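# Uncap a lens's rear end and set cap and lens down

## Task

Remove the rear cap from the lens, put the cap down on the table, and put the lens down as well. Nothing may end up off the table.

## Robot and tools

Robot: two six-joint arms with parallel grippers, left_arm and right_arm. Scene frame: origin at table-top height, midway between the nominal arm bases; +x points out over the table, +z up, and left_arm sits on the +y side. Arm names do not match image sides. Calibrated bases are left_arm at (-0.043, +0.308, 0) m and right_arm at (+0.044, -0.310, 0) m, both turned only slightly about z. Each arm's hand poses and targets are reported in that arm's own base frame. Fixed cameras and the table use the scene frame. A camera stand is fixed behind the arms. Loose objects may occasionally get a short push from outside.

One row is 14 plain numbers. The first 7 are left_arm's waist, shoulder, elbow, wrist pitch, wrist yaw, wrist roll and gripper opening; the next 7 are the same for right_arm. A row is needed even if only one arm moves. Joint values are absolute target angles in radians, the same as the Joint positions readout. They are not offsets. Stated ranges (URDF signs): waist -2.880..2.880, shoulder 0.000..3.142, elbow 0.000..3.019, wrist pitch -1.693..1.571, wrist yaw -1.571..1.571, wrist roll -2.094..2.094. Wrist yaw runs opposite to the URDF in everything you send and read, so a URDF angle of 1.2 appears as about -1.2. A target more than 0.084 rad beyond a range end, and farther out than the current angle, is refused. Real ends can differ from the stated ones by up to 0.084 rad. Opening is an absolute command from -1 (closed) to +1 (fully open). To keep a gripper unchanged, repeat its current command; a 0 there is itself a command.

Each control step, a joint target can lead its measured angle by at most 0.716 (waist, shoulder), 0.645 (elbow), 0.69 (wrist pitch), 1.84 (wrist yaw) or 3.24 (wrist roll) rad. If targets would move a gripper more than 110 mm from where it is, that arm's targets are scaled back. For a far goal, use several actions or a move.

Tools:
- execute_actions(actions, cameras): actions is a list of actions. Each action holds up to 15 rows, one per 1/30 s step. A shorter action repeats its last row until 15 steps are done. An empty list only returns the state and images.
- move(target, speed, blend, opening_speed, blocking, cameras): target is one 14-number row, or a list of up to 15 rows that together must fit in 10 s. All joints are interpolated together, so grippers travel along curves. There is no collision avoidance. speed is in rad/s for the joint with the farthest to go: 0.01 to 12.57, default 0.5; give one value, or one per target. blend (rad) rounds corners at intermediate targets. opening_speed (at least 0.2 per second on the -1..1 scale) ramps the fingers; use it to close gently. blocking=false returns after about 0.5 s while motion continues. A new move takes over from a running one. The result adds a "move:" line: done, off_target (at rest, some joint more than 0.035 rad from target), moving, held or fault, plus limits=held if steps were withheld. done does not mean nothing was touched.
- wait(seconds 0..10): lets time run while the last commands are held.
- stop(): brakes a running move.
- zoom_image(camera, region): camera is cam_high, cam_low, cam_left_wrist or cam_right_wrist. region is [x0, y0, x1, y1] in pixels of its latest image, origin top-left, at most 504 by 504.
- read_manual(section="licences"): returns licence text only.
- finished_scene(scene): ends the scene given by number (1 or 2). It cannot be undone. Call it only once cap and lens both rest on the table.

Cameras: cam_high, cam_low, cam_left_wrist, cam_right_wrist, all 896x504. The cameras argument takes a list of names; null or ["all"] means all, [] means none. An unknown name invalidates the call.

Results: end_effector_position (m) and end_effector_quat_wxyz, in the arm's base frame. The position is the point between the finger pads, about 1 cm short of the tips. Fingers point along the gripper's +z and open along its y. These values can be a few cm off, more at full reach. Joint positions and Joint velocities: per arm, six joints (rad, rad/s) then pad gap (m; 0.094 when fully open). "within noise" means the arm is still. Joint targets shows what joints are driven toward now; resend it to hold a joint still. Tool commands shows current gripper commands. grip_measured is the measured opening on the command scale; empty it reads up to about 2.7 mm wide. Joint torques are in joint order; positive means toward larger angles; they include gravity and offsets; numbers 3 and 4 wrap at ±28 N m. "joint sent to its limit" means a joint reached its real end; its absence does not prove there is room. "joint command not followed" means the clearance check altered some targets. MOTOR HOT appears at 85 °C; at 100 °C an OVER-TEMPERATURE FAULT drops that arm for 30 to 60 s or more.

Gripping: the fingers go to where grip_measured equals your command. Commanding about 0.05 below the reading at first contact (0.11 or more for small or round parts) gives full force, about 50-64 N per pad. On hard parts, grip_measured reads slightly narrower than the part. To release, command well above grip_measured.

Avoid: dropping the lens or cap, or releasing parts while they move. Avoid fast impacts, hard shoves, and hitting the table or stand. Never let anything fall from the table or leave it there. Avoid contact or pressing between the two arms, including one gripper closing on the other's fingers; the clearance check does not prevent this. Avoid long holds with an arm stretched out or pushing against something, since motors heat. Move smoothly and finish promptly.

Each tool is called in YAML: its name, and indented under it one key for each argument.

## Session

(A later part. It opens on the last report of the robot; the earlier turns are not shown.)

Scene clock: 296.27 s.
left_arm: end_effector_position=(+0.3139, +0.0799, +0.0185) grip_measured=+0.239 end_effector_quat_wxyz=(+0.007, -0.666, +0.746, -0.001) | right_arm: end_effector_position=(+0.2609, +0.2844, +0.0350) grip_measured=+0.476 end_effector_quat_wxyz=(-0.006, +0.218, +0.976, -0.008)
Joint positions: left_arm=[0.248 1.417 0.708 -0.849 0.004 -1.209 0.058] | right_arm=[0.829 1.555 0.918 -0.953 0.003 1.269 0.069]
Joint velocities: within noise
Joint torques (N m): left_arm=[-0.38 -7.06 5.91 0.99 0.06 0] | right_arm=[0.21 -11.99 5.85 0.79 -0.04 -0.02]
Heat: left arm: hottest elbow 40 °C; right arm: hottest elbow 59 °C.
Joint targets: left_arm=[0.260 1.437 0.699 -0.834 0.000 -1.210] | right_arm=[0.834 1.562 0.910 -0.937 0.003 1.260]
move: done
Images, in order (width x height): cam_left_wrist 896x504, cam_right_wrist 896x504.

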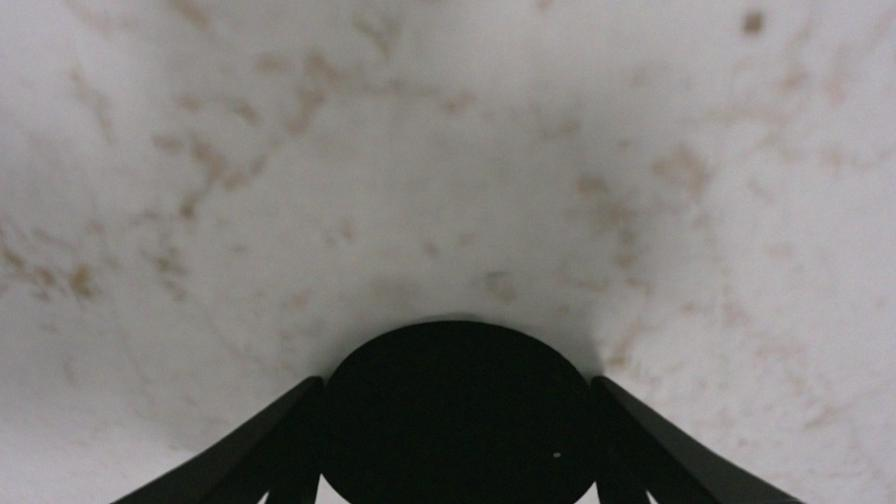

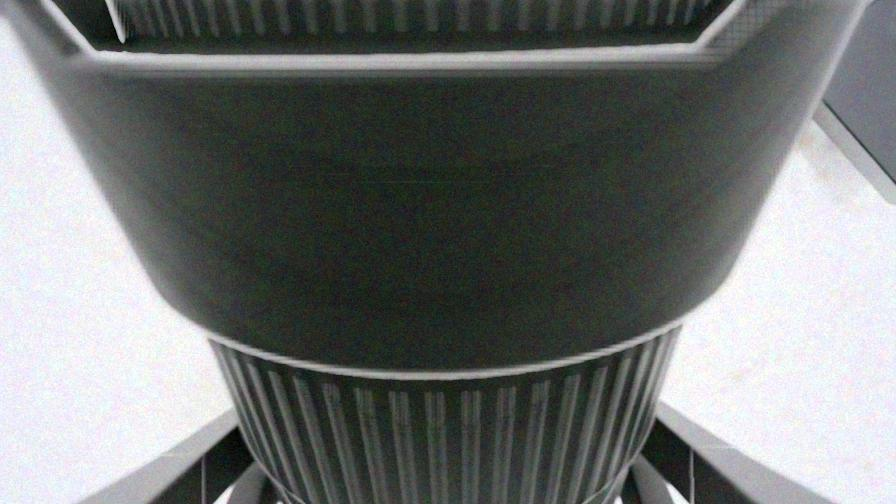

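move:
  target:
    - [0.26,1.428,0.705,-0.85,0.0,-1.21,0.0,0.834,1.557,0.915,-0.942,0.003,1.26,0.2]
    - [0.26,1.428,0.705,-0.85,0.0,-1.21,0.9,0.834,1.557,0.915,-0.942,0.003,1.26,1.0]
  speed: 0.05
  opening_speed: 0.45
  cameras: ["cam_left_wrist","cam_right_wrist"]

move:
  target:
    - [0.26,1.36,0.77,-0.965,0.0,-1.21,0.9,0.834,1.515,1.01,-1.025,0.003,1.26,1.0]
    - [0.26,1.22,1.0,-1.25,0.0,-1.21,0.9,0.834,1.42,1.11,-1.2,0.003,1.26,1.0]
  speed: [0.2,0.4]
  blend: 0.02

zoom_image:
  camera: "cam_high"
  region: [300, 100, 480, 370]

Scene clock: 312.13 s.
left_arm: end_effector_position=(+0.3139, +0.0802, +0.0185) grip_measured=+0.897 end_effector_quat_wxyz=(+0.007, -0.666, +0.746, -0.001) | right_arm: end_effector_position=(+0.2607, +0.2843, +0.0349) grip_measured=+0.998 end_effector_quat_wxyz=(-0.006, +0.218, +0.976, -0.008)
Joint positions: left_arm=[0.25 1.417 0.708 -0.849 0.004 -1.209 0.089] | right_arm=[0.829 1.555 0.918 -0.953 0.003 1.269 0.094]
Joint velocities: within noise
Joint torques (N m): left_arm=[-0.5 -7.65 6.31 0.25 0.07 0] | right_arm=[0.38 -11.46 6.35 0.53 0 -0.01]
Heat: left arm: hottest elbow 40 °C; right arm: hottest elbow 57 °C.
Joint targets: left_arm=[0.260 1.428 0.705 -0.850 0.000 -1.210] | right_arm=[0.834 1.557 0.915 -0.942 0.003 1.260]
move: done
Images, in order (width x height): cam_left_wrist 896x504, cam_right_wrist 896x504.

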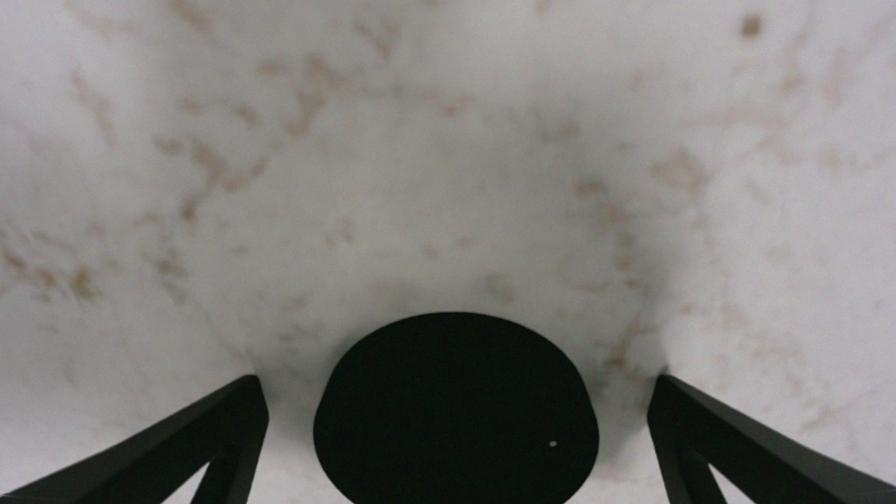

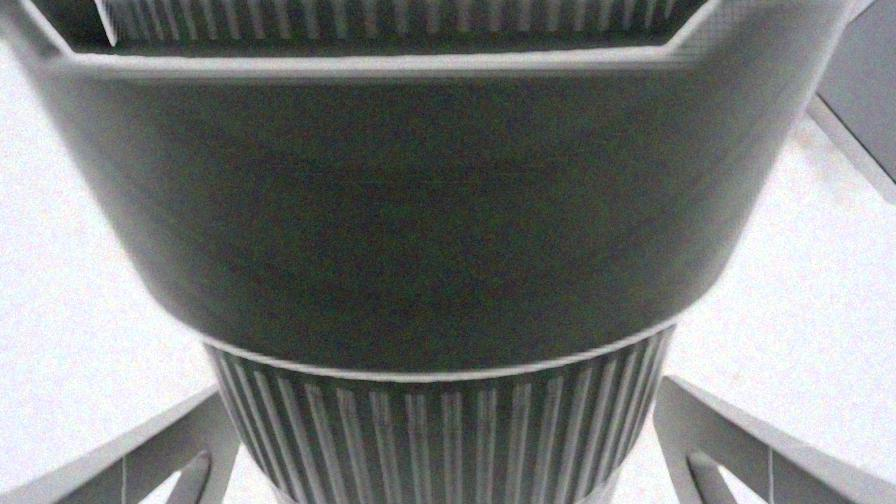

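Scene clock: 314.03 s.
left_arm: end_effector_position=(+0.3300, +0.0844, +0.1618) grip_measured=+0.898 end_effector_quat_wxyz=(+0.030, -0.666, +0.745, -0.013) | right_arm: end_effector_position=(+0.2638, +0.2876, +0.1253) grip_measured=+0.998 end_effector_quat_wxyz=(-0.001, +0.218, +0.976, +0.001)
Joint positions: left_arm=[0.25 1.221 0.956 -1.24 0.004 -1.209 0.089] | right_arm=[0.829 1.429 1.049 -1.191 0.003 1.269 0.094]
Joint velocities: within noise
Joint torques (N m): left_arm=[-0.5 -8 11.89 -0.09 0.07 0.01] | right_arm=[0.09 -12.63 12.21 -0.1 -0.02 -0.02]
Heat: left arm: hottest elbow 40 °C; right arm: hottest elbow 57 °C.
Joint targets: left_arm=[0.260 1.220 1.000 -1.250 0.000 -1.210] | right_arm=[0.834 1.420 1.110 -1.200 0.003 1.260]
move: off_target (left_arm, right_arm); left_arm: the elbow is farthest, 0.044 rad from its target; right_arm: the elbow is farthest, 0.061 rad from its target

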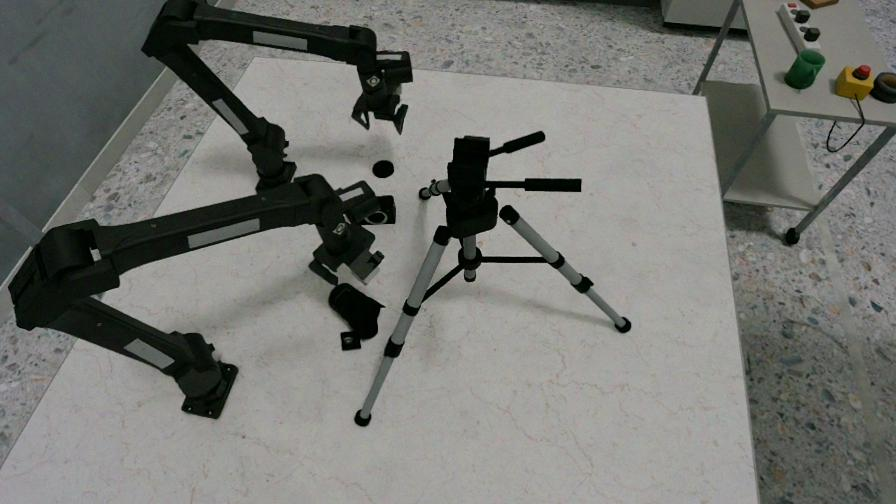

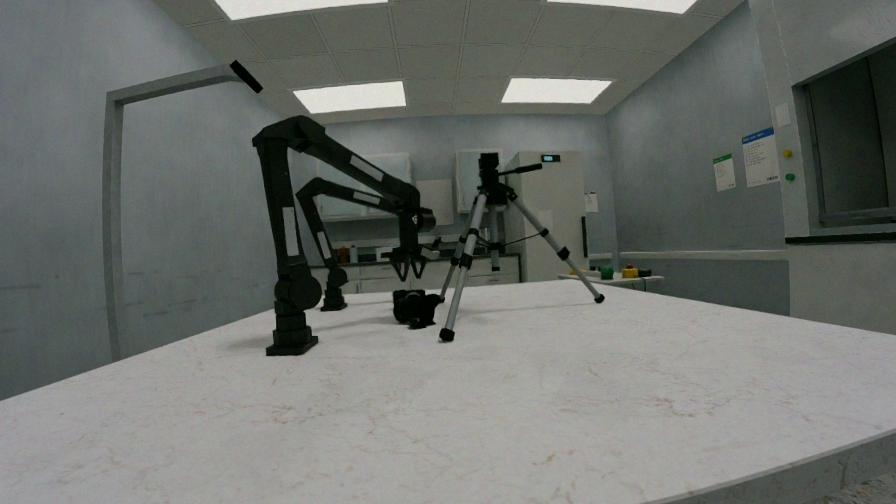

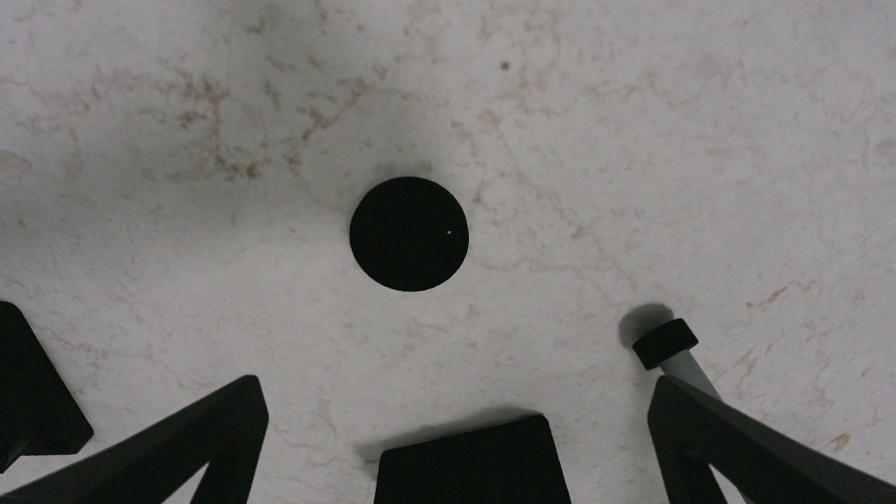

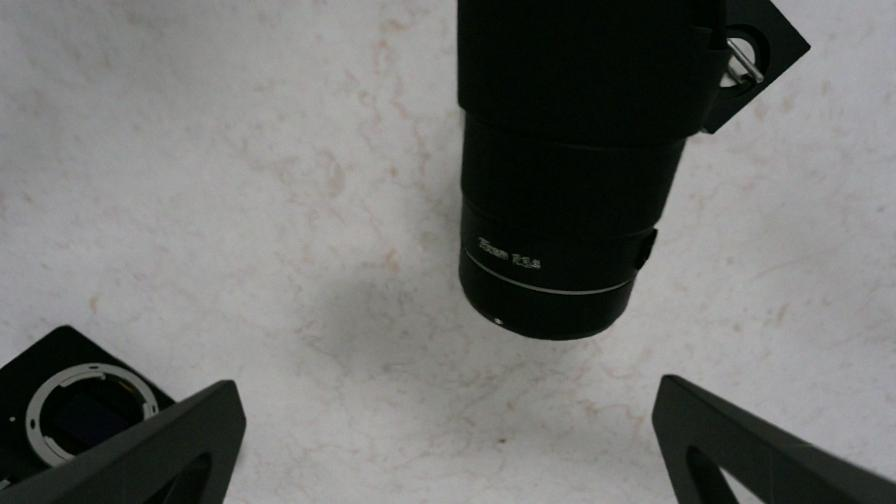

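Scaled by 1.867.

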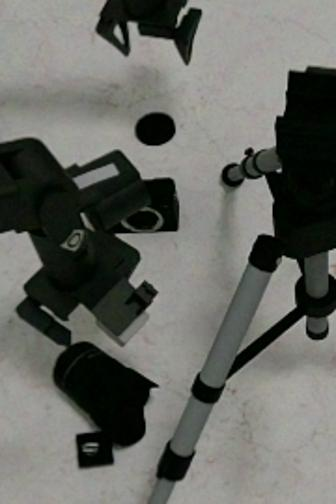

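wait:
  seconds: 0.5
  cameras: ["cam_right_wrist","cam_low"]

zoom_image:
  camera: "cam_right_wrist"
  region: [420, 0, 850, 360]

zoom_image:
  camera: "cam_low"
  region: [380, 270, 470, 345]

Scene clock: 322.93 s.
left_arm: end_effector_position=(+0.3300, +0.0844, +0.1618) grip_measured=+0.898 end_effector_quat_wxyz=(+0.030, -0.666, +0.745, -0.013) | right_arm: end_effector_position=(+0.2638, +0.2876, +0.1253) grip_measured=+0.998 end_effector_quat_wxyz=(-0.001, +0.218, +0.976, +0.001)
Joint positions: left_arm=[0.25 1.221 0.956 -1.24 0.004 -1.209 0.089] | right_arm=[0.829 1.429 1.049 -1.191 0.003 1.269 0.094]
Joint velocities: within noise
Joint torques (N m): left_arm=[-0.21 -8.06 11.84 -0.1 0.07 0] | right_arm=[-0.44 -12.22 11.99 0.01 -0.02 -0.08]
Heat: left arm: hottest elbow 41 °C; right arm: hottest elbow 57 °C.
Joint targets: left_arm=[0.260 1.220 1.000 -1.250 0.000 -1.210] | right_arm=[0.834 1.420 1.110 -1.200 0.003 1.260]
Tool commands: left_gripper/opening=+0.9 right_gripper/opening=+1.0
wait: 0.50 s; at rest from the start
Images, in order (width x height): cam_low 896x504, cam_right_wrist 896x504.

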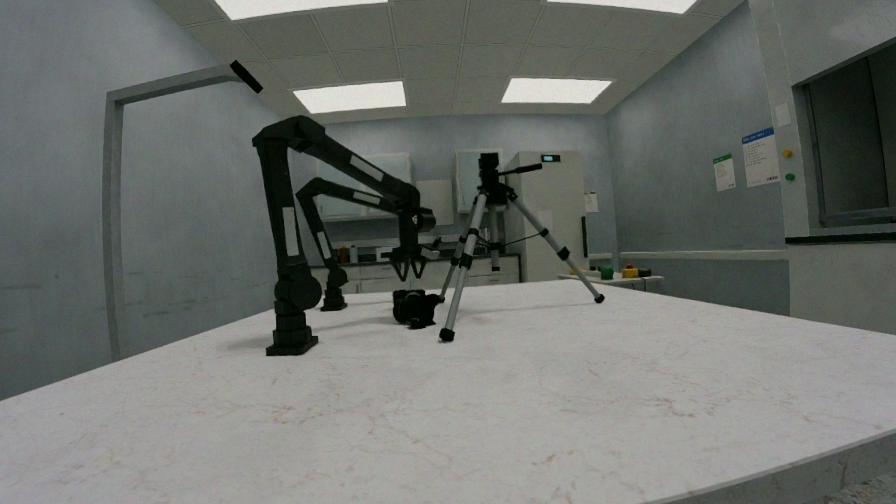

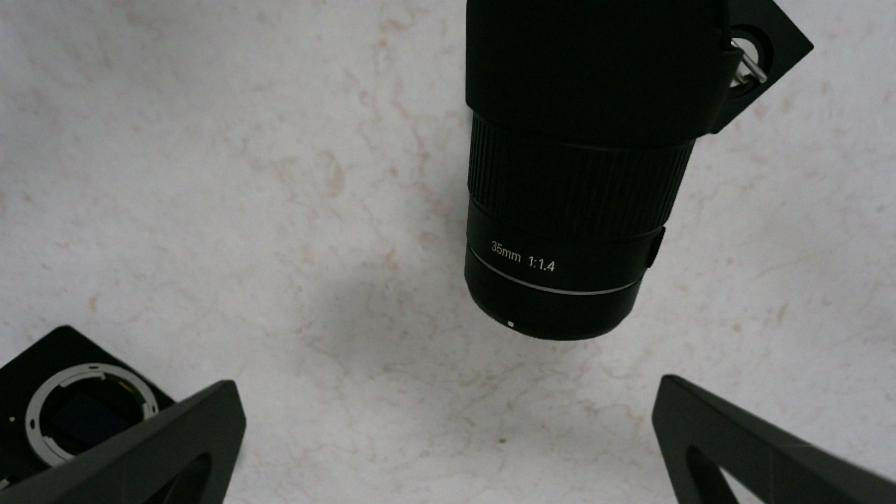

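Scaled by 1.172.

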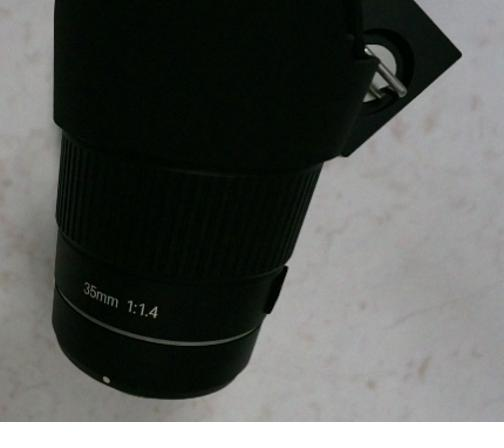

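Scaled by 5.600.

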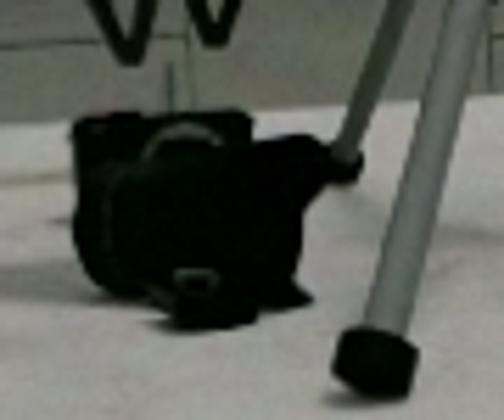

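wait:
  seconds: 2
  cameras: ["cam_right_wrist"]

Scene clock: 335.40 s.
left_arm: end_effector_position=(+0.3300, +0.0844, +0.1618) grip_measured=+0.898 end_effector_quat_wxyz=(+0.030, -0.666, +0.745, -0.013) | right_arm: end_effector_position=(+0.2638, +0.2876, +0.1253) grip_measured=+0.998 end_effector_quat_wxyz=(-0.001, +0.218, +0.976, +0.001)
Joint positions: left_arm=[0.25 1.221 0.956 -1.24 0.004 -1.209 0.089] | right_arm=[0.829 1.429 1.049 -1.191 0.003 1.269 0.094]
Joint velocities: within noise
Joint torques (N m): left_arm=[-0.44 -8.06 11.81 -0.09 0.06 0] | right_arm=[0.38 -11.75 12.04 -0.18 -0.03 -0.02]
Heat: left arm: hottest elbow 41 °C; right arm: hottest elbow 57 °C.
Joint targets: left_arm=[0.260 1.220 1.000 -1.250 0.000 -1.210] | right_arm=[0.834 1.420 1.110 -1.200 0.003 1.260]
Tool commands: left_gripper/opening=+0.9 right_gripper/opening=+1.0
wait: 2.00 s; at rest from the start
Images, in order (width x height): cam_right_wrist 896x504.

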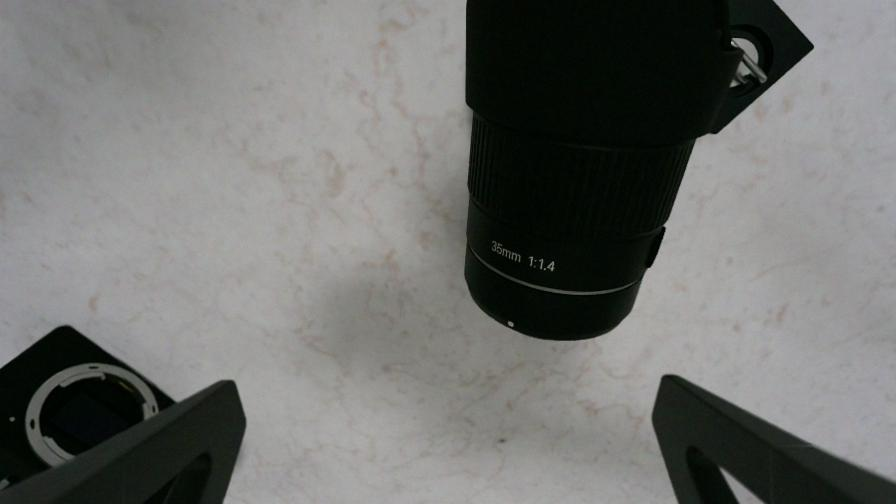

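finished_scene:
  scene: 2

The scene is finished: the task was done.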